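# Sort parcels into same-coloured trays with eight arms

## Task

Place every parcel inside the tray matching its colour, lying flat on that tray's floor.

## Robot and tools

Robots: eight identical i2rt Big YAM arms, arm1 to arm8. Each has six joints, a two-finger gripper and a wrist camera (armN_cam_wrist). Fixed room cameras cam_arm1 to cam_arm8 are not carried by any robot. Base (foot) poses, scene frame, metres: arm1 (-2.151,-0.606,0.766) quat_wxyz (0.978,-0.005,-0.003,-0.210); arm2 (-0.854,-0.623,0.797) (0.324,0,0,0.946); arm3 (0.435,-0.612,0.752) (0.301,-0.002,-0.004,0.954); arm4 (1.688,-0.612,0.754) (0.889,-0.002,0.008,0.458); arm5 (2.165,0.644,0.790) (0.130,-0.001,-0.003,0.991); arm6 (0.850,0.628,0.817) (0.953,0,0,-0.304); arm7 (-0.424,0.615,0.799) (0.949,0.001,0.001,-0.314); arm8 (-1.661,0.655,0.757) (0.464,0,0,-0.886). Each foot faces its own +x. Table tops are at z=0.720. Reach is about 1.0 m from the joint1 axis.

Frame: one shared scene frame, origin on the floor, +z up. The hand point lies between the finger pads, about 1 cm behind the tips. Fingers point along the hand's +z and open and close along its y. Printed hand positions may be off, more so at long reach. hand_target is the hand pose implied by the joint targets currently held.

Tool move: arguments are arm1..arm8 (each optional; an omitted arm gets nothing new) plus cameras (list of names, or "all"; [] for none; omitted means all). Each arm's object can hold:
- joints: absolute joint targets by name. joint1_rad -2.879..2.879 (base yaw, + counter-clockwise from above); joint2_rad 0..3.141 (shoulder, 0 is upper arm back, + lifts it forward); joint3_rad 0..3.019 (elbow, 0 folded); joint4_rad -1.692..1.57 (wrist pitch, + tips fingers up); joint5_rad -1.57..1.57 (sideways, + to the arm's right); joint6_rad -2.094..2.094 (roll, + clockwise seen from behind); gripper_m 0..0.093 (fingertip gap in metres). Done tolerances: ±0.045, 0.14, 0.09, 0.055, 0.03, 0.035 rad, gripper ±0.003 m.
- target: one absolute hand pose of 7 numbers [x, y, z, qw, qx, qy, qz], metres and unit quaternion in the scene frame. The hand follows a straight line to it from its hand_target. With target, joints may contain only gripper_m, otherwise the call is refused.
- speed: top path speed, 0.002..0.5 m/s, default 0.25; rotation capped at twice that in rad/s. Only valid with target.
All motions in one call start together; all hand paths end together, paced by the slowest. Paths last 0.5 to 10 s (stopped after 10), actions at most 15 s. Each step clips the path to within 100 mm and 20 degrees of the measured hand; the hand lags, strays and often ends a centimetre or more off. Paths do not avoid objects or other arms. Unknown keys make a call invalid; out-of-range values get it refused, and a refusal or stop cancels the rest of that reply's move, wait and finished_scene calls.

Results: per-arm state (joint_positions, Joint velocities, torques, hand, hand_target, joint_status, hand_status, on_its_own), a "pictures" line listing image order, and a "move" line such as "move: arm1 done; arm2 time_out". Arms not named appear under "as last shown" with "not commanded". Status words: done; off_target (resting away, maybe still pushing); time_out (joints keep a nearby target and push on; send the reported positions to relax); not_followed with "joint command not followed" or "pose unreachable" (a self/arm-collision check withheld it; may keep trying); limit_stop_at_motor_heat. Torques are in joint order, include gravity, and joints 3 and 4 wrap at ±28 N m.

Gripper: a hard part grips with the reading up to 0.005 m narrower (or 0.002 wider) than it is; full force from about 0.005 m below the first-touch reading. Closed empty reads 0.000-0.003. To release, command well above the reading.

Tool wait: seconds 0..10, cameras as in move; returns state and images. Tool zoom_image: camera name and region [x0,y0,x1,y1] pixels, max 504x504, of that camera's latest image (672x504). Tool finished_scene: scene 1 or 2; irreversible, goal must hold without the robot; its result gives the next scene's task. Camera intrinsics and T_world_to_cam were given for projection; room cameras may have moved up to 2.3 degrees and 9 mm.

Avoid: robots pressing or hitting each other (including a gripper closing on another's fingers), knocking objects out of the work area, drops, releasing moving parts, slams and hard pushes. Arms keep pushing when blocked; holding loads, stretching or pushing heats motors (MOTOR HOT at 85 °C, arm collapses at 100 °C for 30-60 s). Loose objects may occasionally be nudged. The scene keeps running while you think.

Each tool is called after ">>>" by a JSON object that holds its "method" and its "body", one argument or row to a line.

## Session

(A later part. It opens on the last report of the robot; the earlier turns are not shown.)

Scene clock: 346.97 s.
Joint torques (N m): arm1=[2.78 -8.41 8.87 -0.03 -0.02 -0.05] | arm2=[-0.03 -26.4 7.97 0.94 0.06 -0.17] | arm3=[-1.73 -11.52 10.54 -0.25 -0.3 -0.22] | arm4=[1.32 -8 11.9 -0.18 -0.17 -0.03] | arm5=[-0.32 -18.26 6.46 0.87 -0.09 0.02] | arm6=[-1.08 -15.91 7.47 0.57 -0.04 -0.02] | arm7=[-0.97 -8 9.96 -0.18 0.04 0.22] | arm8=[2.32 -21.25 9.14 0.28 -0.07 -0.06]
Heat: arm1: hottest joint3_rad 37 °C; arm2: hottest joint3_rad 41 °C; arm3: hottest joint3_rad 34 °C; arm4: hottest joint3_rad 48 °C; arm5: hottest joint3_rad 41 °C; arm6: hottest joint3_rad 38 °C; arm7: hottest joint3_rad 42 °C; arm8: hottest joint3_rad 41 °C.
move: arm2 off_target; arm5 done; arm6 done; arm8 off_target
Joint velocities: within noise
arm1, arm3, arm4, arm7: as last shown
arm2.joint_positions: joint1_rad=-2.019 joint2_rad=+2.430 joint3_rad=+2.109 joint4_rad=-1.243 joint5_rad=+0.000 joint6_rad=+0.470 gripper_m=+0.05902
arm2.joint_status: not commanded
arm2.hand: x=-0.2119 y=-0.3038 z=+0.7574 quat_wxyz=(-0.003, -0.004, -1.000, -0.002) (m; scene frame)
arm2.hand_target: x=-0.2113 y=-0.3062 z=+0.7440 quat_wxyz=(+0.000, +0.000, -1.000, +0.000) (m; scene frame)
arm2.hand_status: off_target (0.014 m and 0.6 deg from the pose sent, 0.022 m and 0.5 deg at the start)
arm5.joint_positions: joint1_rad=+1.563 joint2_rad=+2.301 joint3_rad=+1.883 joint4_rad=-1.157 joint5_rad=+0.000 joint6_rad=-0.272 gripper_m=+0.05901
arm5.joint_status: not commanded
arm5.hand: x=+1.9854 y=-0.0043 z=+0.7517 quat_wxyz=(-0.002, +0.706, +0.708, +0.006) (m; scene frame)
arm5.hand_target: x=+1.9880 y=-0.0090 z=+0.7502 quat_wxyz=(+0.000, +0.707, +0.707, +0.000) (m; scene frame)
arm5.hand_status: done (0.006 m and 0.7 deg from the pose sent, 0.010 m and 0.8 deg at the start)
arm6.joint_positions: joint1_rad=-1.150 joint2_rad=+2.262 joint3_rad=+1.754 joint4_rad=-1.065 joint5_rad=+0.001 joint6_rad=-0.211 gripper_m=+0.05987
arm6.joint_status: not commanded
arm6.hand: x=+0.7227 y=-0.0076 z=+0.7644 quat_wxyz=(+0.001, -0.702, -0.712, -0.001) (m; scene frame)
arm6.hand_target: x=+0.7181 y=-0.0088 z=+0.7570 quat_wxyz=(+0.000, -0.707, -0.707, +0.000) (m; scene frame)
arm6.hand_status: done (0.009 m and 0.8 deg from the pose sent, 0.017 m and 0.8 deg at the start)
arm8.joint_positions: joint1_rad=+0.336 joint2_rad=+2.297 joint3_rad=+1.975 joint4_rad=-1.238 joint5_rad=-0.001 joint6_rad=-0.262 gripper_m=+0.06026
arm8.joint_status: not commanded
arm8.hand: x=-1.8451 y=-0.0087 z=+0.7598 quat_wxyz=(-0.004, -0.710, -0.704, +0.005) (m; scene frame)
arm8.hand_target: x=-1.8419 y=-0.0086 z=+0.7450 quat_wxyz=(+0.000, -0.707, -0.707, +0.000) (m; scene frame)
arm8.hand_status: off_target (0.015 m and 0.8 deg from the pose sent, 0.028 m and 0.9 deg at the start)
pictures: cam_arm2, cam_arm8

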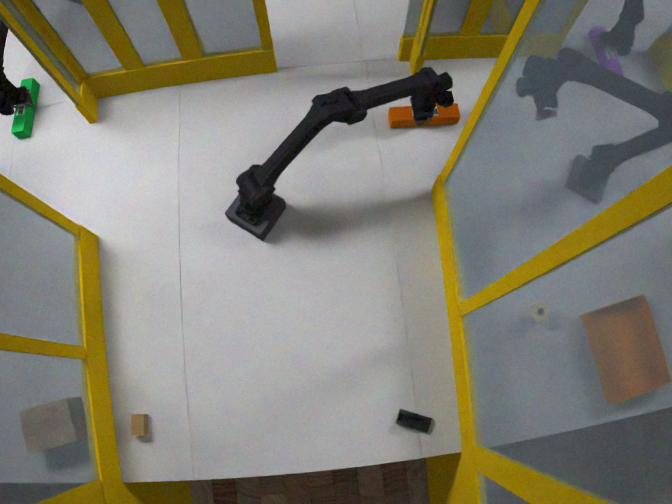

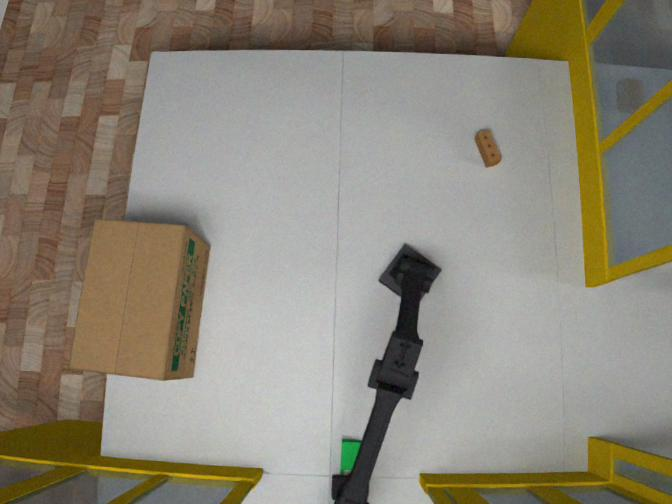

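>>> {"method": "move", "body": {
  "arm2": {"target":[-0.211,-0.306,0.736,0,0,1,0],"speed":0.06},
  "arm8": {"target":[-1.842,-0.009,0.737,0,0.7071,0.7071,0],"speed":0.06},
  "arm5": {"joints":{"gripper_m":0.07}},
  "arm6": {"joints":{"gripper_m":0.07}},
  "cameras": []
}}

>>> {"method": "move", "body": {
  "arm2": {"joints":{"gripper_m":0.07}},
  "arm8": {"joints":{"gripper_m":0.07}},
  "arm5": {"joints":{"gripper_m":0.093}},
  "arm6": {"joints":{"gripper_m":0.093}},
  "cameras": []
}}

>>> {"method": "move", "body": {
  "arm2": {"joints":{"gripper_m":0.093}},
  "arm8": {"joints":{"gripper_m":0.093}},
  "arm5": {"target":[1.988,-0.009,0.9,0,0.7071,0.7071,0],"speed":0.2},
  "arm6": {"target":[0.718,-0.009,0.9,0,0.7071,0.7071,0],"speed":0.2},
  "cameras": ["arm2_cam_wrist","arm5_cam_wrist","arm6_cam_wrist","arm8_cam_wrist"]
}}

Scene clock: 360.33 s.
Joint torques (N m): arm1=[2.02 -8.59 8.87 -0.13 -0.05 -0.07] | arm2=[-0.03 -25.88 7.71 1.02 0.06 -0.17] | arm3=[-1.73 -11.52 10.55 -0.27 -0.3 -0.21] | arm4=[1.32 -8 11.92 -0.18 -0.17 -0.03] | arm5=[0.03 -19.08 6.22 0.83 -0.08 0.04] | arm6=[-1.2 -15.97 7.47 0.59 -0.03 -0.02] | arm7=[-1.08 -8.12 10.04 -0.16 0.03 0.21] | arm8=[2.02 -21.07 9.05 0.46 -0.05 -0.05]
Heat: arm1: hottest joint3_rad 37 °C; arm2: hottest joint3_rad 40 °C; arm3: hottest joint3_rad 34 °C; arm4: hottest joint3_rad 48 °C; arm5: hottest joint3_rad 40 °C; arm6: hottest joint3_rad 37 °C; arm7: hottest joint3_rad 42 °C; arm8: hottest joint3_rad 40 °C.
move: arm2 off_target; arm5 done; arm6 done; arm8 off_target
Joint velocities: within noise
arm1, arm3, arm4, arm7: as last shown
arm2.joint_positions: joint1_rad=-2.019 joint2_rad=+2.432 joint3_rad=+2.107 joint4_rad=-1.230 joint5_rad=+0.000 joint6_rad=+0.470 gripper_m=+0.05902
arm2.joint_status: not commanded
arm2.hand: x=-0.2102 y=-0.3029 z=+0.7551 quat_wxyz=(-0.007, -0.004, -1.000, -0.004) (m; scene frame)
arm2.hand_target: x=-0.2113 y=-0.3062 z=+0.7364 quat_wxyz=(+0.000, +0.000, -1.000, +0.000) (m; scene frame)
arm2.hand_status: off_target (0.019 m and 1.0 deg from the pose sent, 0.022 m and 0.6 deg at the start)
arm5.joint_positions: joint1_rad=+1.563 joint2_rad=+2.301 joint3_rad=+1.883 joint4_rad=-1.157 joint5_rad=+0.000 joint6_rad=-0.272 gripper_m=+0.06988
arm5.joint_status: all done
arm5.hand: x=+1.9854 y=-0.0043 z=+0.7517 quat_wxyz=(-0.002, +0.706, +0.708, +0.006) (m; scene frame)
arm5.hand_target: x=+1.9880 y=-0.0090 z=+0.7502 quat_wxyz=(+0.000, +0.707, +0.707, +0.000) (m; scene frame)
arm5.hand_status: not commanded
arm6.joint_positions: joint1_rad=-1.150 joint2_rad=+2.262 joint3_rad=+1.754 joint4_rad=-1.065 joint5_rad=+0.001 joint6_rad=-0.211 gripper_m=+0.06988
arm6.joint_status: all done
arm6.hand: x=+0.7227 y=-0.0076 z=+0.7644 quat_wxyz=(+0.001, -0.702, -0.712, -0.001) (m; scene frame)
arm6.hand_target: x=+0.7181 y=-0.0088 z=+0.7570 quat_wxyz=(+0.000, -0.707, -0.707, +0.000) (m; scene frame)
arm6.hand_status: not commanded
arm8.joint_positions: joint1_rad=+0.336 joint2_rad=+2.300 joint3_rad=+1.970 joint4_rad=-1.225 joint5_rad=-0.001 joint6_rad=-0.262 gripper_m=+0.06026
arm8.joint_status: not commanded
arm8.hand: x=-1.8454 y=-0.0095 z=+0.7559 quat_wxyz=(-0.004, -0.710, -0.704, +0.007) (m; scene frame)
arm8.hand_target: x=-1.8420 y=-0.0085 z=+0.7374 quat_wxyz=(+0.000, -0.707, -0.707, +0.000) (m; scene frame)
arm8.hand_status: off_target (0.019 m and 1.0 deg from the pose sent, 0.023 m and 0.8 deg at the start)
pictures: none
No camera images: "cameras" was empty.

Scene clock: 360.90 s.
Joint torques (N m): arm1=[2.26 -8.47 8.88 -0.09 0 -0.07] | arm2=[-0.03 -25.93 7.71 0.95 0.05 -0.17] | arm3=[-1.79 -11.4 10.55 -0.25 -0.3 -0.21] | arm4=[1.32 -8 11.92 -0.18 -0.17 -0.03] | arm5=[-0.56 -19.02 6.31 0.87 -0.06 0.05] | arm6=[-1.14 -15.91 7.45 0.58 -0.03 -0.02] | arm7=[-1.2 -8 10.06 -0.23 0.04 0.2] | arm8=[2.14 -21.36 8.99 0.39 -0.06 -0.06]
Heat: arm1: hottest joint3_rad 37 °C; arm2: hottest joint3_rad 40 °C; arm3: hottest joint3_rad 34 °C; arm4: hottest joint3_rad 48 °C; arm5: hottest joint3_rad 40 °C; arm6: hottest joint3_rad 37 °C; arm7: hottest joint3_rad 42 °C; arm8: hottest joint3_rad 40 °C.
move: arm2 done; arm5 done; arm6 done; arm8 done
Joint velocities: within noise
arm1, arm3, arm4, arm7: as last shown
arm2.joint_positions: joint1_rad=-2.019 joint2_rad=+2.433 joint3_rad=+2.107 joint4_rad=-1.229 joint5_rad=+0.000 joint6_rad=+0.470 gripper_m=+0.06987
arm2.joint_status: all done
arm2.hand: x=-0.2099 y=-0.3028 z=+0.7546 quat_wxyz=(-0.007, -0.004, -1.000, -0.004) (m; scene frame)
arm2.hand_target: x=-0.2114 y=-0.3062 z=+0.7363 quat_wxyz=(+0.000, +0.000, -1.000, +0.000) (m; scene frame)
arm2.hand_status: not commanded
arm5.joint_positions: joint1_rad=+1.563 joint2_rad=+2.301 joint3_rad=+1.883 joint4_rad=-1.157 joint5_rad=+0.000 joint6_rad=-0.272 gripper_m=+0.09274
arm5.joint_status: all done
arm5.hand: x=+1.9854 y=-0.0043 z=+0.7517 quat_wxyz=(-0.002, +0.706, +0.708, +0.006) (m; scene frame)
arm5.hand_target: x=+1.9880 y=-0.0090 z=+0.7502 quat_wxyz=(+0.000, +0.707, +0.707, +0.000) (m; scene frame)
arm5.hand_status: not commanded
arm6.joint_positions: joint1_rad=-1.150 joint2_rad=+2.262 joint3_rad=+1.754 joint4_rad=-1.065 joint5_rad=+0.001 joint6_rad=-0.211 gripper_m=+0.09276
arm6.joint_status: all done
arm6.hand: x=+0.7227 y=-0.0076 z=+0.7644 quat_wxyz=(+0.001, -0.702, -0.712, -0.001) (m; scene frame)
arm6.hand_target: x=+0.7181 y=-0.0088 z=+0.7570 quat_wxyz=(+0.000, -0.707, -0.707, +0.000) (m; scene frame)
arm6.hand_status: not commanded
arm8.joint_positions: joint1_rad=+0.336 joint2_rad=+2.301 joint3_rad=+1.970 joint4_rad=-1.223 joint5_rad=-0.001 joint6_rad=-0.262 gripper_m=+0.06989
arm8.joint_status: all done
arm8.hand: x=-1.8455 y=-0.0100 z=+0.7557 quat_wxyz=(-0.005, -0.710, -0.704, +0.008) (m; scene frame)
arm8.hand_target: x=-1.8420 y=-0.0085 z=+0.7373 quat_wxyz=(+0.000, -0.707, -0.707, +0.000) (m; scene frame)
arm8.hand_status: not commanded
pictures: none
No camera images: "cameras" was empty.

Scene clock: 362.50 s.
Joint torques (N m): arm1=[2.14 -8.06 9.01 -0.16 0 -0.07] | arm2=[-0.03 -25.93 7.71 0.95 0.05 -0.17] | arm3=[-1.73 -11.52 10.52 -0.21 -0.3 -0.21] | arm4=[1.26 -8 11.92 -0.18 -0.17 -0.03] | arm5=[0.21 -18.08 9.84 -0.17 -0.12 0.07] | arm6=[-1.14 -17.44 11.74 -0.24 -0.03 -0.03] | arm7=[-1.03 -8.06 10 -0.18 0.04 0.21] | arm8=[2.32 -21.3 8.96 0.32 -0.06 -0.06]
Heat: arm1: hottest joint3_rad 37 °C; arm2: hottest joint3_rad 40 °C; arm3: hottest joint3_rad 34 °C; arm4: hottest joint3_rad 48 °C; arm5: hottest joint3_rad 40 °C; arm6: hottest joint3_rad 38 °C; arm7: hottest joint3_rad 42 °C; arm8: hottest joint3_rad 40 °C.
move: arm2 done; arm5 off_target; arm6 off_target; arm8 done
Joint velocities: within noise
arm1, arm3, arm4, arm7: as last shown
arm2.joint_positions: joint1_rad=-2.019 joint2_rad=+2.433 joint3_rad=+2.107 joint4_rad=-1.229 joint5_rad=+0.000 joint6_rad=+0.470 gripper_m=+0.09288
arm2.joint_status: all done
arm2.hand: x=-0.2099 y=-0.3028 z=+0.7546 quat_wxyz=(-0.007, -0.004, -1.000, -0.004) (m; scene frame)
arm2.hand_target: x=-0.2114 y=-0.3063 z=+0.7363 quat_wxyz=(+0.000, +0.000, -1.000, +0.000) (m; scene frame)
arm2.hand_status: not commanded
arm5.joint_positions: joint1_rad=+1.563 joint2_rad=+2.173 joint3_rad=+2.020 joint4_rad=-1.440 joint5_rad=+0.000 joint6_rad=-0.272 gripper_m=+0.09285
arm5.joint_status: not commanded
arm5.hand: x=+1.9872 y=+0.0032 z=+0.8860 quat_wxyz=(-0.006, +0.706, +0.708, +0.013) (m; scene frame)
arm5.hand_target: x=+1.9882 y=-0.0083 z=+0.9002 quat_wxyz=(+0.000, +0.707, +0.707, +0.000) (m; scene frame)
arm5.hand_status: off_target (0.019 m and 1.7 deg from the pose sent, 0.148 m and 0.7 deg at the start)
arm6.joint_positions: joint1_rad=-1.150 joint2_rad=+2.136 joint3_rad=+1.840 joint4_rad=-1.327 joint5_rad=+0.001 joint6_rad=-0.211 gripper_m=+0.09286
arm6.joint_status: not commanded
arm6.hand: x=+0.7255 y=+0.0062 z=+0.8741 quat_wxyz=(+0.015, -0.702, -0.712, -0.021) (m; scene frame)
arm6.hand_target: x=+0.7182 y=-0.0078 z=+0.9003 quat_wxyz=(+0.000, -0.707, -0.707, +0.000) (m; scene frame)
arm6.hand_status: off_target (0.031 m and 3.1 deg from the pose sent, 0.136 m and 0.8 deg at the start)
arm8.joint_positions: joint1_rad=+0.336 joint2_rad=+2.301 joint3_rad=+1.970 joint4_rad=-1.223 joint5_rad=-0.001 joint6_rad=-0.262 gripper_m=+0.09290
arm8.joint_status: all done
arm8.hand: x=-1.8455 y=-0.0100 z=+0.7557 quat_wxyz=(-0.005, -0.710, -0.704, +0.008) (m; scene frame)
arm8.hand_target: x=-1.8420 y=-0.0085 z=+0.7373 quat_wxyz=(+0.000, -0.707, -0.707, +0.000) (m; scene frame)
arm8.hand_status: not commanded
pictures: arm2_cam_wrist, arm5_cam_wrist, arm6_cam_wrist, arm8_cam_wrist
camera_calibration:
arm2_cam_wrist: T_world_to_cam=[[-0.013596, -0.999898, 0.00438401, -0.310033], [-0.820227, 0.0136603, 0.571875, -0.59521], [-0.571876, 0.00417935, -0.820329, 0.6208], [0, 0, 0, 1]] pos_world=[-0.137402, -0.304465, 0.851005]
arm5_cam_wrist: T_world_to_cam=[[-0.999956, 0.00856935, -0.00390628, 1.99159], [0.00458126, 0.805012, 0.593241, -0.52972], [0.0082283, 0.593197, -0.805015, 0.819077], [0, 0, 0, 1]] pos_world=[1.98719, -0.0765099, 0.981401]
arm6_cam_wrist: T_world_to_cam=[[-0.999774, -0.0210076, -0.0031596, 0.726804], [-0.0184919, 0.78737, 0.616203, -0.524334], [-0.0104572, 0.616123, -0.787581, 0.816506], [0, 0, 0, 1]] pos_world=[0.725482, -0.0749549, 0.968458]
arm8_cam_wrist: T_world_to_cam=[[-0.999889, 0.0132167, -0.0069041, -1.83894], [0.00681404, 0.816831, 0.576836, -0.410915], [0.0132634, 0.576725, -0.816831, 0.76806], [0, 0, 0, 1]] pos_world=[-1.84613, -0.0830065, 0.851709]

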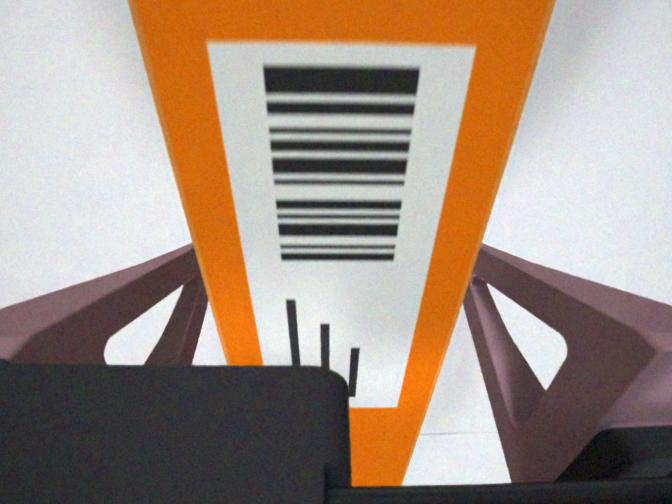

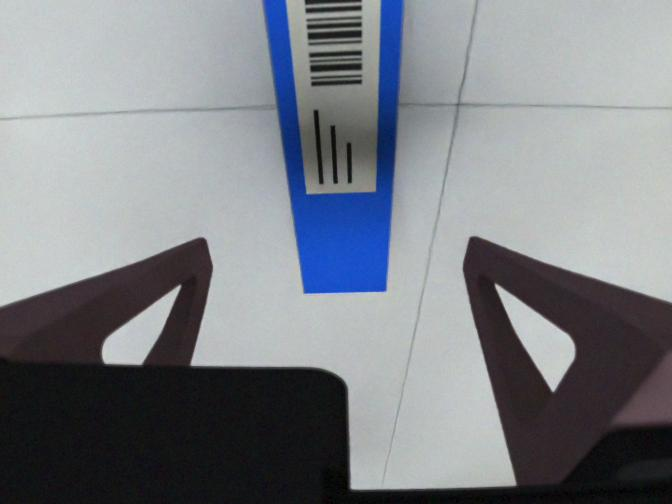

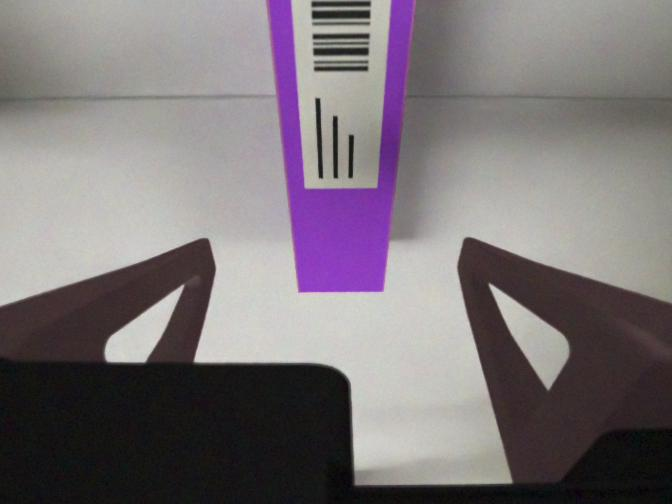

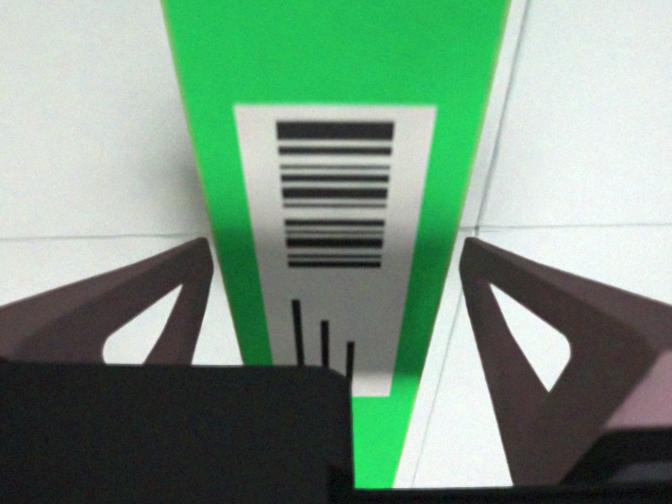

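>>> {"method": "move", "body": {
  "arm2": {"target":[-0.211,-0.306,0.9,0,0,1,0],"speed":0.2},
  "arm8": {"target":[-1.842,-0.009,0.9,0,0.7071,0.7071,0],"speed":0.2},
  "arm5": {"target":[2.062,0.275,1.07,0,0.7071,0.7071,0],"speed":0.4},
  "arm6": {"target":[0.774,0.262,1.07,0,0.7071,0.7071,0],"speed":0.4},
  "cameras": []
}}

>>> {"method": "move", "body": {
  "arm2": {"target":[-0.515,-0.456,1.07,0,0,1,0],"speed":0.4},
  "arm8": {"target":[-1.763,0.29,1.07,0,0.7071,0.7071,0],"speed":0.4},
  "arm4": {"target":[1.99,0.005,0.88,0,0.7071,-0.7071,0],"speed":0.3},
  "cameras": ["arm4_cam_wrist"]
}}

>>> {"method": "move", "body": {
  "arm1": {"target":[-1.841,-0.001,0.88,0,0.7071,-0.7071,0],"speed":0.3},
  "arm3": {"target":[-0.219,-0.299,0.88,0,1,0,0],"speed":0.3},
  "cameras": ["arm1_cam_wrist","arm3_cam_wrist"]
}}

Scene clock: 385.97 s.
Joint torques (N m): arm1=[2.61 -8.29 8.91 -0.09 -0.02 -0.06] | arm2=[-0.03 -26.05 12.05 0.12 0.07 -0.17] | arm3=[-1.73 -11.4 10.54 -0.25 -0.3 -0.21] | arm4=[1.32 -8 11.92 -0.2 -0.17 -0.03] | arm5=[-0.67 -7.41 7.24 0.01 -0.09 -0.03] | arm6=[-1.08 -7.59 8.59 -0.13 -0.04 -0.03] | arm7=[-1.08 -8.18 9.99 -0.17 0.04 0.2] | arm8=[2.43 -21.71 14.78 -0.58 -0.06 -0.05]
Heat: arm1: hottest joint3_rad 37 °C; arm2: hottest joint2_rad 38 °C; arm3: hottest joint3_rad 34 °C; arm4: hottest joint3_rad 48 °C; arm5: hottest joint3_rad 40 °C; arm6: hottest joint3_rad 41 °C; arm7: hottest joint3_rad 42 °C; arm8: hottest joint2_rad 42 °C.
move: arm2 off_target; arm5 done; arm6 done; arm8 off_target
Joint velocities: within noise
arm1, arm3, arm4, arm7: as last shown
arm2.joint_positions: joint1_rad=-2.019 joint2_rad=+2.324 joint3_rad=+2.276 joint4_rad=-1.543 joint5_rad=+0.000 joint6_rad=+0.470 gripper_m=+0.09289
arm2.joint_status: not commanded
arm2.hand: x=-0.2210 y=-0.3084 z=+0.8940 quat_wxyz=(+0.009, -0.004, -1.000, +0.004) (m; scene frame)
arm2.hand_target: x=-0.2115 y=-0.3063 z=+0.9001 quat_wxyz=(-0.001, +0.000, -1.000, +0.000) (m; scene frame)
arm2.hand_status: off_target (0.012 m and 1.2 deg from the pose sent, 0.145 m and 1.1 deg at the start)
arm5.joint_positions: joint1_rad=+1.563 joint2_rad=+1.326 joint3_rad=+1.362 joint4_rad=-1.588 joint5_rad=+0.000 joint6_rad=-0.272 gripper_m=+0.09285
arm5.joint_status: not commanded
arm5.hand: x=+2.0616 y=+0.2741 z=+1.0699 quat_wxyz=(+0.004, +0.706, +0.708, -0.004) (m; scene frame)
arm5.hand_target: x=+2.0620 y=+0.2750 z=+1.0700 quat_wxyz=(+0.000, +0.707, +0.707, +0.000) (m; scene frame)
arm5.hand_status: done (0.001 m and 0.7 deg from the pose sent, 0.337 m and 1.7 deg at the start)
arm6.joint_positions: joint1_rad=-1.150 joint2_rad=+1.324 joint3_rad=+1.274 joint4_rad=-1.521 joint5_rad=+0.001 joint6_rad=-0.211 gripper_m=+0.09286
arm6.joint_status: not commanded
arm6.hand: x=+0.7760 y=+0.2592 z=+1.0662 quat_wxyz=(+0.001, -0.702, -0.712, +0.000) (m; scene frame)
arm6.hand_target: x=+0.7740 y=+0.2620 z=+1.0700 quat_wxyz=(+0.000, -0.707, -0.707, +0.000) (m; scene frame)
arm6.hand_status: done (0.005 m and 0.8 deg from the pose sent, 0.326 m and 3.1 deg at the start)
arm8.joint_positions: joint1_rad=+0.336 joint2_rad=+2.213 joint3_rad=+2.164 joint4_rad=-1.555 joint5_rad=-0.001 joint6_rad=-0.262 gripper_m=+0.09290
arm8.joint_status: not commanded
arm8.hand: x=-1.8419 y=+0.0035 z=+0.8871 quat_wxyz=(+0.007, -0.710, -0.704, -0.014) (m; scene frame)
arm8.hand_target: x=-1.8418 y=-0.0082 z=+0.9000 quat_wxyz=(+0.000, -0.707, -0.707, +0.000) (m; scene frame)
arm8.hand_status: off_target (0.018 m and 1.8 deg from the pose sent, 0.144 m and 1.1 deg at the start)
pictures: none
No camera images: "cameras" was empty.

Scene clock: 388.27 s.
Joint torques (N m): arm1=[2.14 -8.29 9.03 -0.06 -0.02 -0.08] | arm2=[0.03 -10.4 8.28 0.23 0.05 -0.16] | arm3=[-1.79 -11.46 10.54 -0.21 -0.29 -0.22] | arm4=[1.44 -17.49 14.61 -0.18 -0.02 0.03] | arm5=[-0.44 -7.59 7.1 -0.14 -0.07 0.02] | arm6=[-1.08 -7.59 8.58 -0.14 -0.04 -0.03] | arm7=[-1.14 -7.94 9.99 -0.2 0.03 0.21] | arm8=[1.85 -8.82 9.5 -0.53 -0.07 -0.11]
Heat: arm1: hottest joint3_rad 37 °C; arm2: hottest joint2_rad 38 °C; arm3: hottest joint3_rad 34 °C; arm4: hottest joint3_rad 49 °C; arm5: hottest joint3_rad 40 °C; arm6: hottest joint3_rad 41 °C; arm7: hottest joint3_rad 42 °C; arm8: hottest joint2_rad 42 °C.
move: arm2 done; arm4 off_target; arm8 done
Joint velocities: within noise
arm1, arm3, arm5, arm6, arm7: as last shown
arm2.joint_positions: joint1_rad=-2.019 joint2_rad=+1.315 joint3_rad=+1.339 joint4_rad=-1.572 joint5_rad=+0.000 joint6_rad=+0.470 gripper_m=+0.09289
arm2.joint_status: not commanded
arm2.hand: x=-0.5143 y=-0.4547 z=+1.0748 quat_wxyz=(-0.010, -0.004, -1.000, -0.005) (m; scene frame)
arm2.hand_target: x=-0.5151 y=-0.4560 z=+1.0701 quat_wxyz=(+0.000, +0.000, -1.000, +0.000) (m; scene frame)
arm2.hand_status: done (0.005 m and 1.4 deg from the pose sent, 0.373 m and 1.2 deg at the start)
arm4.joint_positions: joint1_rad=+0.152 joint2_rad=+2.168 joint3_rad=+2.101 joint4_rad=-1.503 joint5_rad=+0.004 joint6_rad=-0.451 gripper_m=+0.09398
arm4.joint_status: not commanded
arm4.hand: x=+1.9926 y=-0.0103 z=+0.8785 quat_wxyz=(+0.006, +0.702, -0.713, +0.001) (m; scene frame)
arm4.hand_target: x=+1.9896 y=+0.0043 z=+0.8799 quat_wxyz=(+0.000, +0.707, -0.707, +0.000) (m; scene frame)
arm4.hand_status: off_target (0.016 m and 1.2 deg from the pose sent, 0.347 m and 1.4 deg at the start)
arm6.hand: x=+0.7761 y=+0.2593 z=+1.0662 quat_wxyz=(+0.001, -0.702, -0.712, +0.000) (m; scene frame)
arm8.joint_positions: joint1_rad=+0.336 joint2_rad=+1.328 joint3_rad=+1.452 joint4_rad=-1.670 joint5_rad=-0.001 joint6_rad=-0.264 gripper_m=+0.09290
arm8.joint_status: not commanded
arm8.hand: x=-1.7632 y=+0.2877 z=+1.0737 quat_wxyz=(-0.007, -0.709, -0.705, +0.011) (m; scene frame)
arm8.hand_target: x=-1.7630 y=+0.2900 z=+1.0700 quat_wxyz=(-0.001, -0.707, -0.707, +0.002) (m; scene frame)
arm8.hand_status: done (0.004 m and 1.5 deg from the pose sent, 0.349 m and 1.8 deg at the start; a joint's target at an end of its range on 29 of 69 steps)
pictures: arm4_cam_wrist
camera_calibration:
arm4_cam_wrist: T_world_to_cam=[[0.999991, -0.00140994, 0.00391764, -1.99866], [-0.00344866, -0.807689, 0.589599, -0.514693], [0.00233293, -0.589607, -0.807687, 0.823722], [0, 0, 0, 1]] pos_world=[1.99495, 0.0671429, 0.976601]

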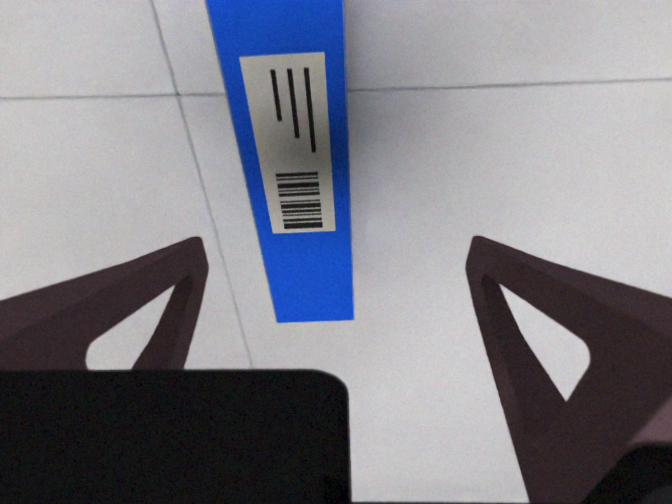

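Scene clock: 391.20 s.
Joint torques (N m): arm1=[1.85 -19.02 12.34 -0.21 -0.06 -0.07] | arm2=[0.03 -10.46 8.28 0.23 0.06 -0.16] | arm3=[-2.08 -24.64 14.26 -0.29 -0.3 -0.22] | arm4=[1.44 -17.44 14.61 -0.24 -0.02 0.03] | arm5=[-0.85 -7.47 7.19 -0.13 -0.09 -0.04] | arm6=[-1.14 -7.53 8.59 -0.14 -0.03 -0.03] | arm7=[-1.2 -7.94 10.04 -0.18 0.03 0.19] | arm8=[1.67 -8.88 9.48 -0.53 -0.06 -0.09]
Heat: arm1: hottest joint3_rad 37 °C; arm2: hottest joint2_rad 38 °C; arm3: hottest joint3_rad 35 °C; arm4: hottest joint3_rad 49 °C; arm5: hottest joint3_rad 40 °C; arm6: hottest joint3_rad 41 °C; arm7: hottest joint3_rad 42 °C; arm8: hottest joint2_rad 41 °C.
move: arm1 off_target; arm3 off_target
Joint velocities: within noise
arm1.joint_positions: joint1_rad=+1.506 joint2_rad=+2.165 joint3_rad=+2.045 joint4_rad=-1.458 joint5_rad=-0.005 joint6_rad=-0.468 gripper_m=+0.09398
arm1.joint_status: not commanded
arm1.hand: x=-1.8387 y=-0.0156 z=+0.8754 quat_wxyz=(+0.007, +0.700, -0.714, +0.004) (m; scene frame)
arm1.hand_target: x=-1.8415 y=-0.0015 z=+0.8800 quat_wxyz=(-0.001, +0.707, -0.707, +0.000) (m; scene frame)
arm1.hand_status: off_target (0.015 m and 1.5 deg from the pose sent, 0.362 m and 2.3 deg at the start)
arm2, arm4, arm6, arm8: as last shown
arm3.joint_positions: joint1_rad=+0.177 joint2_rad=+2.364 joint3_rad=+2.405 joint4_rad=-1.640 joint5_rad=-0.003 joint6_rad=-0.432 gripper_m=+0.09396
arm3.joint_status: not commanded
arm3.hand: x=-0.2135 y=-0.3129 z=+0.8676 quat_wxyz=(+0.004, +1.000, -0.001, +0.015) (m; scene frame)
arm3.hand_target: x=-0.2181 y=-0.2995 z=+0.8801 quat_wxyz=(-0.001, +1.000, +0.000, -0.001) (m; scene frame)
arm3.hand_status: off_target (0.019 m and 1.8 deg from the pose sent, 0.405 m and 1.4 deg at the start)
arm4.hand_target: x=+1.9897 y=+0.0043 z=+0.8799 quat_wxyz=(-0.001, +0.707, -0.707, +0.000) (m; scene frame)
arm5.joint_positions: joint1_rad=+1.563 joint2_rad=+1.326 joint3_rad=+1.362 joint4_rad=-1.589 joint5_rad=+0.000 joint6_rad=-0.272 gripper_m=+0.09285
arm5.joint_status: not commanded
arm5.hand: x=+2.0616 y=+0.2742 z=+1.0699 quat_wxyz=(+0.004, +0.706, +0.708, -0.004) (m; scene frame)
arm5.hand_target: x=+2.0620 y=+0.2751 z=+1.0700 quat_wxyz=(+0.000, +0.707, +0.707, +0.000) (m; scene frame)
arm5.hand_status: not commanded
arm7.joint_positions: joint1_rad=-1.015 joint2_rad=+1.277 joint3_rad=+1.293 joint4_rad=-1.539 joint5_rad=-0.003 joint6_rad=-0.102 gripper_m=+0.09397
arm7.joint_status: not commanded
arm7.hand: x=-0.4545 y=+0.2447 z=+1.0711 quat_wxyz=(-0.015, -0.700, -0.714, +0.016) (m; scene frame)
arm7.hand_target: x=-0.4580 y=+0.2479 z=+1.0693 quat_wxyz=(-0.009, -0.707, -0.707, +0.011) (m; scene frame)
arm7.hand_status: not commanded
arm8.hand: x=-1.7632 y=+0.2878 z=+1.0736 quat_wxyz=(-0.007, -0.709, -0.705, +0.011) (m; scene frame)
arm8.hand_target: x=-1.7630 y=+0.2901 z=+1.0698 quat_wxyz=(-0.001, -0.707, -0.707, +0.002) (m; scene frame)
pictures: arm1_cam_wrist, arm3_cam_wrist
camera_calibration:
arm1_cam_wrist: T_world_to_cam=[[0.99931, -0.0360977, -0.00871591, 1.84555], [-0.0241174, -0.809346, 0.586837, -0.565974], [-0.0282376, -0.586222, -0.809658, 0.774286], [0, 0, 0, 1]] pos_world=[-1.83607, 0.0624548, 0.975127]
arm3_cam_wrist: T_world_to_cam=[[0.00583585, 0.999983, 0.000912058, 0.312183], [0.795594, -0.00519559, 0.605808, -0.351552], [0.605802, -0.00280977, -0.795611, 0.942749], [0, 0, 0, 1]] pos_world=[-0.293248, -0.311355, 0.962749]

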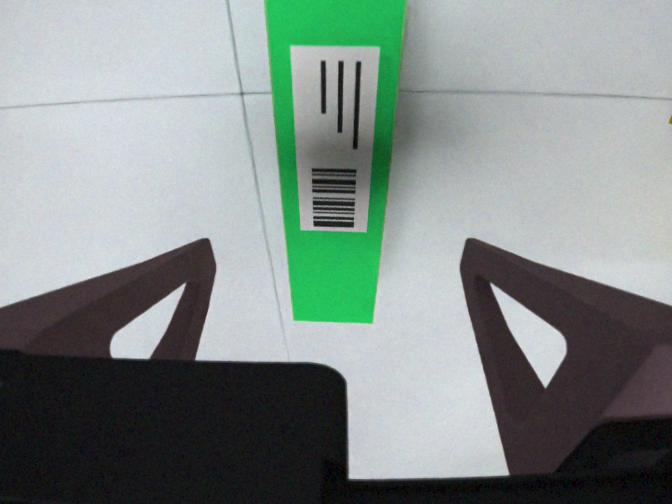

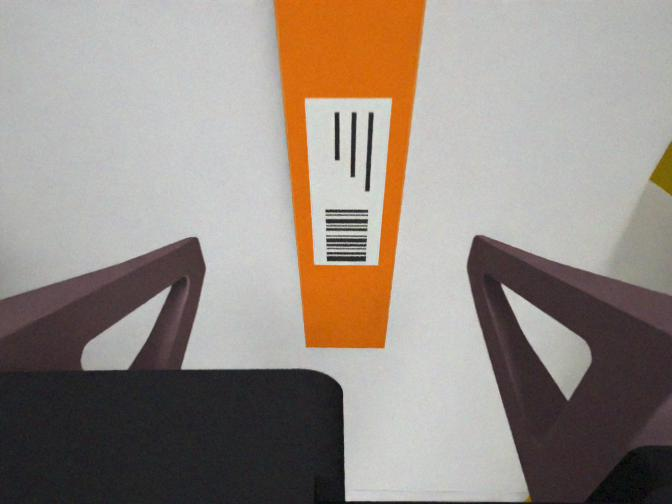

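>>> {"method": "move", "body": {
  "arm1": {"target":[-1.843,0.005,0.81,0,0.7071,-0.7071,0],"speed":0.12},
  "arm3": {"target":[-0.215,-0.297,0.81,0,1,0,0],"speed":0.12},
  "arm4": {"target":[1.974,0.005,0.81,0,0.7302,-0.6833,0],"speed":0.12},
  "cameras": ["arm1_cam_wrist","arm3_cam_wrist","arm4_cam_wrist"]
}}

Scene clock: 467.87 s.
Joint torques (N m): arm1=[1.73 -19.96 8.21 0.79 -0.07 0.01] | arm2=[0.03 -10.46 8.28 0.23 0.06 -0.16] | arm3=[-1.96 -25.47 9.28 0.69 -0.3 -0.23] | arm4=[1.2 -17.44 9.68 0.76 -0.03 -0.03] | arm5=[-0.79 -7.47 7.04 -0.09 -0.08 -0.05] | arm6=[-1.08 -7.59 8.59 -0.14 -0.03 -0.03] | arm7=[-1.08 -8 10.06 -0.2 0.04 0.21] | arm8=[1.79 -8.88 9.52 -0.5 -0.07 -0.11]
Heat: arm1: hottest joint3_rad 41 °C; arm2: hottest joint3_rad 37 °C; arm3: hottest joint3_rad 41 °C; arm4: hottest joint3_rad 57 °C; arm5: hottest joint3_rad 40 °C; arm6: hottest joint3_rad 39 °C; arm7: hottest joint3_rad 42 °C; arm8: hottest joint3_rad 39 °C.
move: arm1 off_target; arm3 off_target; arm4 off_target
Joint velocities: within noise
arm1.joint_positions: joint1_rad=+1.513 joint2_rad=+2.224 joint3_rad=+2.009 joint4_rad=-1.340 joint5_rad=-0.005 joint6_rad=-0.469 gripper_m=+0.09398
arm1.joint_status: not commanded
arm1.hand: x=-1.8353 y=-0.0001 z=+0.8233 quat_wxyz=(-0.005, +0.703, -0.712, +0.000) (m; scene frame)
arm1.hand_target: x=-1.8430 y=+0.0046 z=+0.8101 quat_wxyz=(+0.000, +0.707, -0.707, +0.000) (m; scene frame)
arm1.hand_status: off_target (0.016 m and 0.9 deg from the pose sent, 0.069 m and 1.5 deg at the start)
arm2, arm5, arm6, arm7, arm8: as last shown
arm3.joint_positions: joint1_rad=+0.173 joint2_rad=+2.365 joint3_rad=+2.272 joint4_rad=-1.482 joint5_rad=-0.003 joint6_rad=-0.436 gripper_m=+0.09396
arm3.joint_status: not commanded
arm3.hand: x=-0.2163 y=-0.3078 z=+0.8160 quat_wxyz=(-0.001, +1.000, +0.000, +0.004) (m; scene frame)
arm3.hand_target: x=-0.2148 y=-0.2970 z=+0.8102 quat_wxyz=(+0.000, +1.000, +0.000, +0.000) (m; scene frame)
arm3.hand_status: off_target (0.012 m and 0.4 deg from the pose sent, 0.060 m and 1.8 deg at the start)
arm4.joint_positions: joint1_rad=+0.174 joint2_rad=+2.180 joint3_rad=+1.996 joint4_rad=-1.352 joint5_rad=+0.004 joint6_rad=-0.489 gripper_m=+0.09398
arm4.joint_status: not commanded
arm4.hand: x=+1.9817 y=+0.0012 z=+0.8312 quat_wxyz=(-0.010, +0.723, -0.691, -0.005) (m; scene frame)
arm4.hand_target: x=+1.9738 y=+0.0044 z=+0.8104 quat_wxyz=(+0.000, +0.730, -0.683, +0.000) (m; scene frame)
arm4.hand_status: off_target (0.023 m and 1.8 deg from the pose sent, 0.073 m and 4.7 deg at the start)
arm8.hand: x=-1.7632 y=+0.2877 z=+1.0737 quat_wxyz=(-0.007, -0.709, -0.705, +0.011) (m; scene frame)
arm8.hand_target: x=-1.7630 y=+0.2900 z=+1.0700 quat_wxyz=(-0.001, -0.707, -0.707, +0.002) (m; scene frame)
pictures: arm1_cam_wrist, arm3_cam_wrist, arm4_cam_wrist
camera_calibration:
arm1_cam_wrist: T_world_to_cam=[[0.99959, -0.0285945, 0.00175437, 1.8342], [-0.0245078, -0.821802, 0.569246, -0.508937], [-0.0148356, -0.569055, -0.822166, 0.776182], [0, 0, 0, 1]] pos_world=[-1.8344, 0.0758928, 0.924643]
arm3_cam_wrist: T_world_to_cam=[[0.00583391, 0.999925, 0.0108048, 0.299081], [0.808626, -0.0110739, 0.588218, -0.302608], [0.588294, 0.00530542, -0.80863, 0.912652], [0, 0, 0, 1]] pos_world=[-0.293955, -0.307251, 0.912766]
arm4_cam_wrist: T_world_to_cam=[[0.998119, 0.0578109, 0.0203927, -1.99754], [0.0362397, -0.824754, 0.564329, -0.535132], [0.0494433, -0.562529, -0.825298, 0.713557], [0, 0, 0, 1]] pos_world=[1.97789, 0.0755235, 0.931623]

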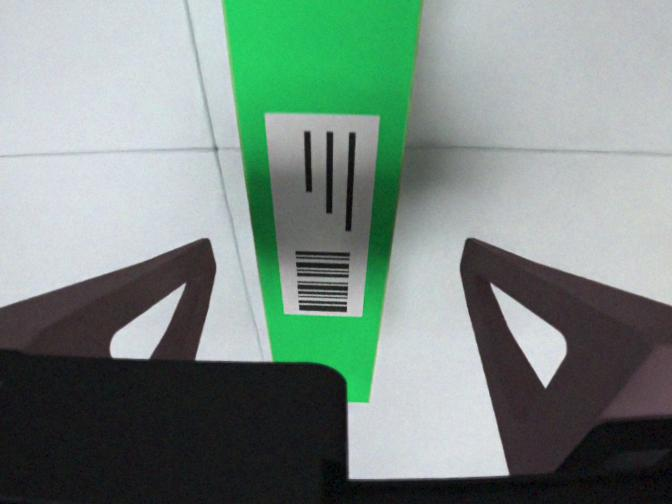

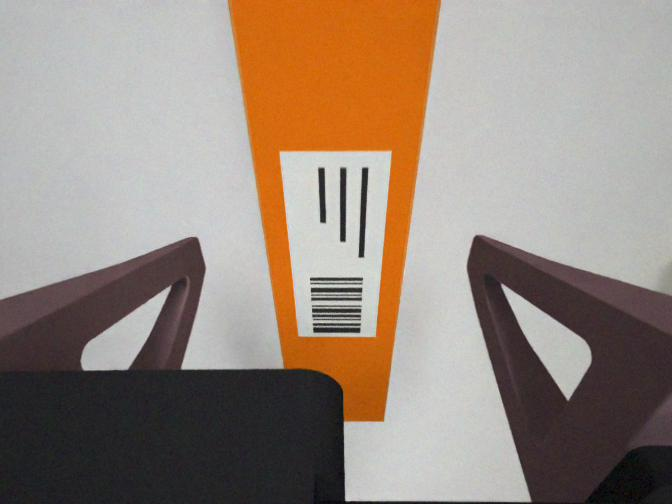

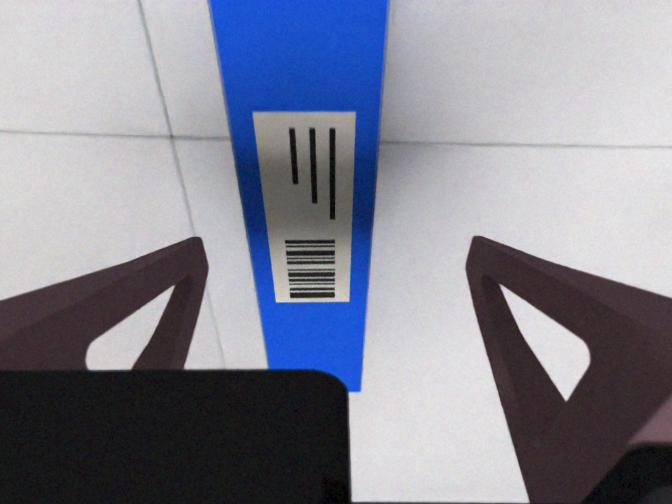

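>>> {"method": "move", "body": {
  "arm1": {"target":[-1.845,0.003,0.775,0,0.7071,-0.7071,0],"speed":0.1},
  "arm3": {"target":[-0.213,-0.299,0.77,0,1,0,0],"speed":0.1},
  "arm4": {"target":[1.961,0.005,0.79,0,0.7228,-0.691,0],"speed":0.1},
  "cameras": ["arm4_cam_wrist"]
}}

>>> {"method": "move", "body": {
  "arm1": {"target":[-1.845,0.003,0.752,0,0.7071,-0.7071,0],"speed":0.06},
  "arm3": {"target":[-0.212,-0.300,0.75,0,1,0,0],"speed":0.06},
  "cameras": ["arm1_cam_wrist","arm3_cam_wrist","arm4_cam_wrist"]
}}

Scene clock: 485.33 s.
Joint torques (N m): arm1=[2.08 -19.37 7.66 0.83 -0.06 0.03] | arm2=[0.03 -10.46 8.28 0.23 0.05 -0.16] | arm3=[-1.85 -25.35 9.2 0.66 -0.32 -0.21] | arm4=[1.32 -17.32 9.36 0.8 -0.03 0.13] | arm5=[-1.08 -7.12 7.09 -0.08 -0.07 -0.01] | arm6=[-1.14 -7.59 8.58 -0.13 -0.04 -0.03] | arm7=[-1.03 -8 10.06 -0.16 0.03 0.22] | arm8=[1.73 -9.05 9.58 -0.53 -0.05 -0.11]
Heat: arm1: hottest joint3_rad 40 °C; arm2: hottest joint3_rad 37 °C; arm3: hottest joint2_rad 39 °C; arm4: hottest joint3_rad 55 °C; arm5: hottest joint3_rad 40 °C; arm6: hottest joint3_rad 39 °C; arm7: hottest joint3_rad 42 °C; arm8: hottest joint3_rad 39 °C.
move: arm1 off_target; arm3 off_target; arm4 off_target
Joint velocities: within noise
arm1.joint_positions: joint1_rad=+1.514 joint2_rad=+2.240 joint3_rad=+1.958 joint4_rad=-1.262 joint5_rad=-0.005 joint6_rad=-0.469 gripper_m=+0.09398
arm1.joint_status: not commanded
arm1.hand: x=-1.8359 y=+0.0006 z=+0.7940 quat_wxyz=(-0.010, +0.703, -0.711, -0.002) (m; scene frame)
arm1.hand_target: x=-1.8452 y=+0.0026 z=+0.7753 quat_wxyz=(+0.000, +0.707, -0.707, +0.000) (m; scene frame)
arm1.hand_status: off_target (0.021 m and 1.3 deg from the pose sent, 0.049 m and 0.9 deg at the start)
arm2, arm5, arm6, arm7, arm8: as last shown
arm3.joint_positions: joint1_rad=+0.173 joint2_rad=+2.376 joint3_rad=+2.189 joint4_rad=-1.387 joint5_rad=-0.003 joint6_rad=-0.436 gripper_m=+0.09396
arm3.joint_status: not commanded
arm3.hand: x=-0.2139 y=-0.3086 z=+0.7767 quat_wxyz=(-0.001, +1.000, +0.000, +0.003) (m; scene frame)
arm3.hand_target: x=-0.2128 y=-0.2990 z=+0.7700 quat_wxyz=(+0.000, +1.000, +0.000, +0.000) (m; scene frame)
arm3.hand_status: off_target (0.012 m and 0.4 deg from the pose sent, 0.047 m and 0.5 deg at the start)
arm4.joint_positions: joint1_rad=+0.193 joint2_rad=+2.180 joint3_rad=+1.945 joint4_rad=-1.298 joint5_rad=+0.005 joint6_rad=-0.469 gripper_m=+0.09398
arm4.joint_status: not commanded
arm4.hand: x=+1.9686 y=+0.0031 z=+0.8120 quat_wxyz=(-0.011, +0.722, -0.692, -0.005) (m; scene frame)
arm4.hand_target: x=+1.9608 y=+0.0044 z=+0.7904 quat_wxyz=(+0.000, +0.723, -0.691, +0.000) (m; scene frame)
arm4.hand_status: off_target (0.023 m and 1.4 deg from the pose sent, 0.046 m and 1.3 deg at the start)
pictures: arm4_cam_wrist
camera_calibration:
arm4_cam_wrist: T_world_to_cam=[[0.998211, 0.0557838, 0.0215125, -1.98532], [0.0340375, -0.826035, 0.56259, -0.516528], [0.0491535, -0.560852, -0.826456, 0.700971], [0, 0, 0, 1]] pos_world=[1.96489, 0.077219, 0.912624]

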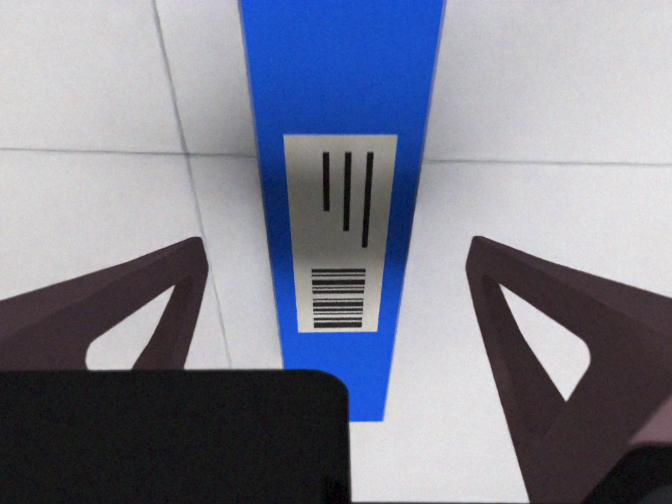

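Scene clock: 486.43 s.
Joint torques (N m): arm1=[1.96 -19.72 7.65 0.65 -0.06 0.01] | arm2=[0.03 -10.4 8.28 0.23 0.06 -0.16] | arm3=[-1.85 -25.11 9.05 0.65 -0.3 -0.19] | arm4=[1.44 -17.32 9.35 0.77 -0.04 0.11] | arm5=[-0.56 -7 7.02 -0.16 -0.07 -0.02] | arm6=[-1.14 -7.53 8.59 -0.16 -0.04 -0.03] | arm7=[-1.14 -8.12 9.96 -0.17 0.04 0.21] | arm8=[1.96 -8.7 9.48 -0.51 -0.08 -0.1]
Heat: arm1: hottest joint3_rad 40 °C; arm2: hottest joint3_rad 37 °C; arm3: hottest joint2_rad 39 °C; arm4: hottest joint3_rad 54 °C; arm5: hottest joint3_rad 40 °C; arm6: hottest joint3_rad 39 °C; arm7: hottest joint3_rad 42 °C; arm8: hottest joint3_rad 39 °C.
move: arm1 off_target; arm3 off_target
Joint velocities: within noise
arm1.joint_positions: joint1_rad=+1.514 joint2_rad=+2.264 joint3_rad=+1.937 joint4_rad=-1.218 joint5_rad=-0.005 joint6_rad=-0.469 gripper_m=+0.09398
arm1.joint_status: not commanded
arm1.hand: x=-1.8355 y=+0.0009 z=+0.7707 quat_wxyz=(-0.009, +0.703, -0.711, -0.001) (m; scene frame)
arm1.hand_target: x=-1.8452 y=+0.0024 z=+0.7522 quat_wxyz=(+0.000, +0.707, -0.707, +0.000) (m; scene frame)
arm1.hand_status: off_target (0.021 m and 1.3 deg from the pose sent, 0.043 m and 1.3 deg at the start)
arm2, arm4, arm5, arm6, arm7, arm8: as last shown
arm3.joint_positions: joint1_rad=+0.173 joint2_rad=+2.385 joint3_rad=+2.157 joint4_rad=-1.343 joint5_rad=-0.004 joint6_rad=-0.436 gripper_m=+0.09396
arm3.joint_status: not commanded
arm3.hand: x=-0.2134 y=-0.3088 z=+0.7589 quat_wxyz=(-0.001, +1.000, +0.000, +0.002) (m; scene frame)
arm3.hand_target: x=-0.2118 y=-0.3000 z=+0.7502 quat_wxyz=(+0.000, +1.000, +0.000, +0.000) (m; scene frame)
arm3.hand_status: off_target (0.013 m and 0.3 deg from the pose sent, 0.028 m and 0.4 deg at the start)
arm4.joint_positions: joint1_rad=+0.193 joint2_rad=+2.180 joint3_rad=+1.945 joint4_rad=-1.297 joint5_rad=+0.005 joint6_rad=-0.468 gripper_m=+0.09398
arm4.hand: x=+1.9687 y=+0.0032 z=+0.8120 quat_wxyz=(-0.011, +0.722, -0.692, -0.005) (m; scene frame)
arm8.hand: x=-1.7632 y=+0.2878 z=+1.0736 quat_wxyz=(-0.007, -0.709, -0.705, +0.011) (m; scene frame)
arm8.hand_target: x=-1.7630 y=+0.2901 z=+1.0698 quat_wxyz=(-0.001, -0.707, -0.707, +0.002) (m; scene frame)
pictures: arm1_cam_wrist, arm3_cam_wrist, arm4_cam_wrist
camera_calibration:
arm1_cam_wrist: T_world_to_cam=[[0.999615, -0.0270314, 0.00623529, 1.83112], [-0.0258667, -0.826999, 0.561608, -0.474847], [-0.0100245, -0.561554, -0.82738, 0.746439], [0, 0, 0, 1]] pos_world=[-1.83522, 0.075965, 0.872849]
arm3_cam_wrist: T_world_to_cam=[[0.00581944, 0.999908, 0.0122228, 0.299551], [0.810938, -0.0118708, 0.585011, -0.268766], [0.585103, 0.00650747, -0.810933, 0.866285], [0, 0, 0, 1]] pos_world=[-0.290657, -0.308351, 0.856069]
arm4_cam_wrist: T_world_to_cam=[[0.998221, 0.0554, 0.0220284, -1.98589], [0.0334411, -0.826183, 0.562409, -0.515101], [0.0493569, -0.560672, -0.826566, 0.700708], [0, 0, 0, 1]] pos_world=[1.96499, 0.0773185, 0.912625]

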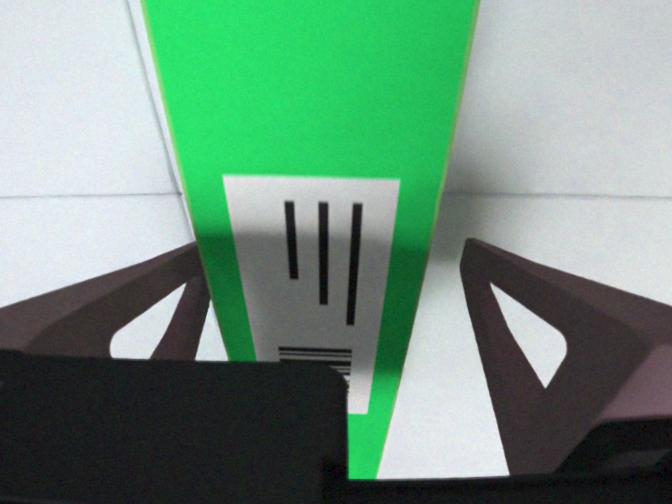

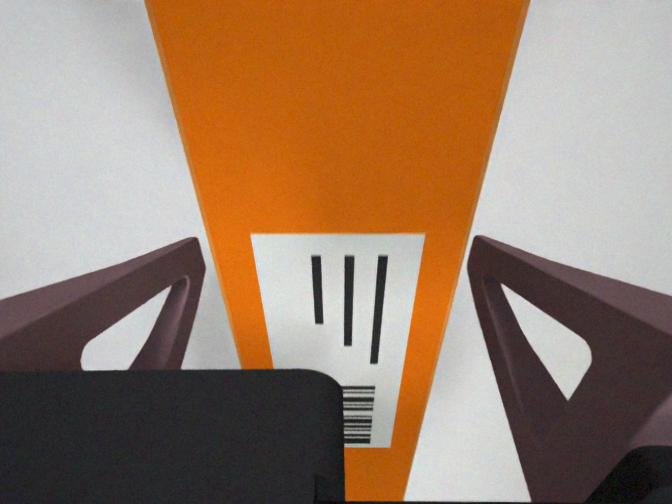

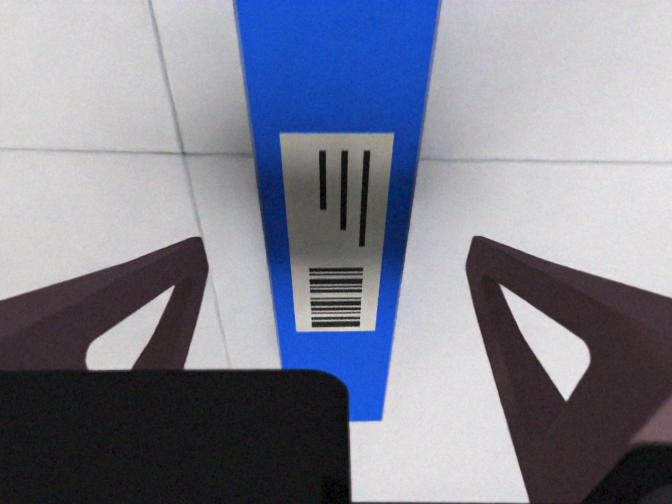

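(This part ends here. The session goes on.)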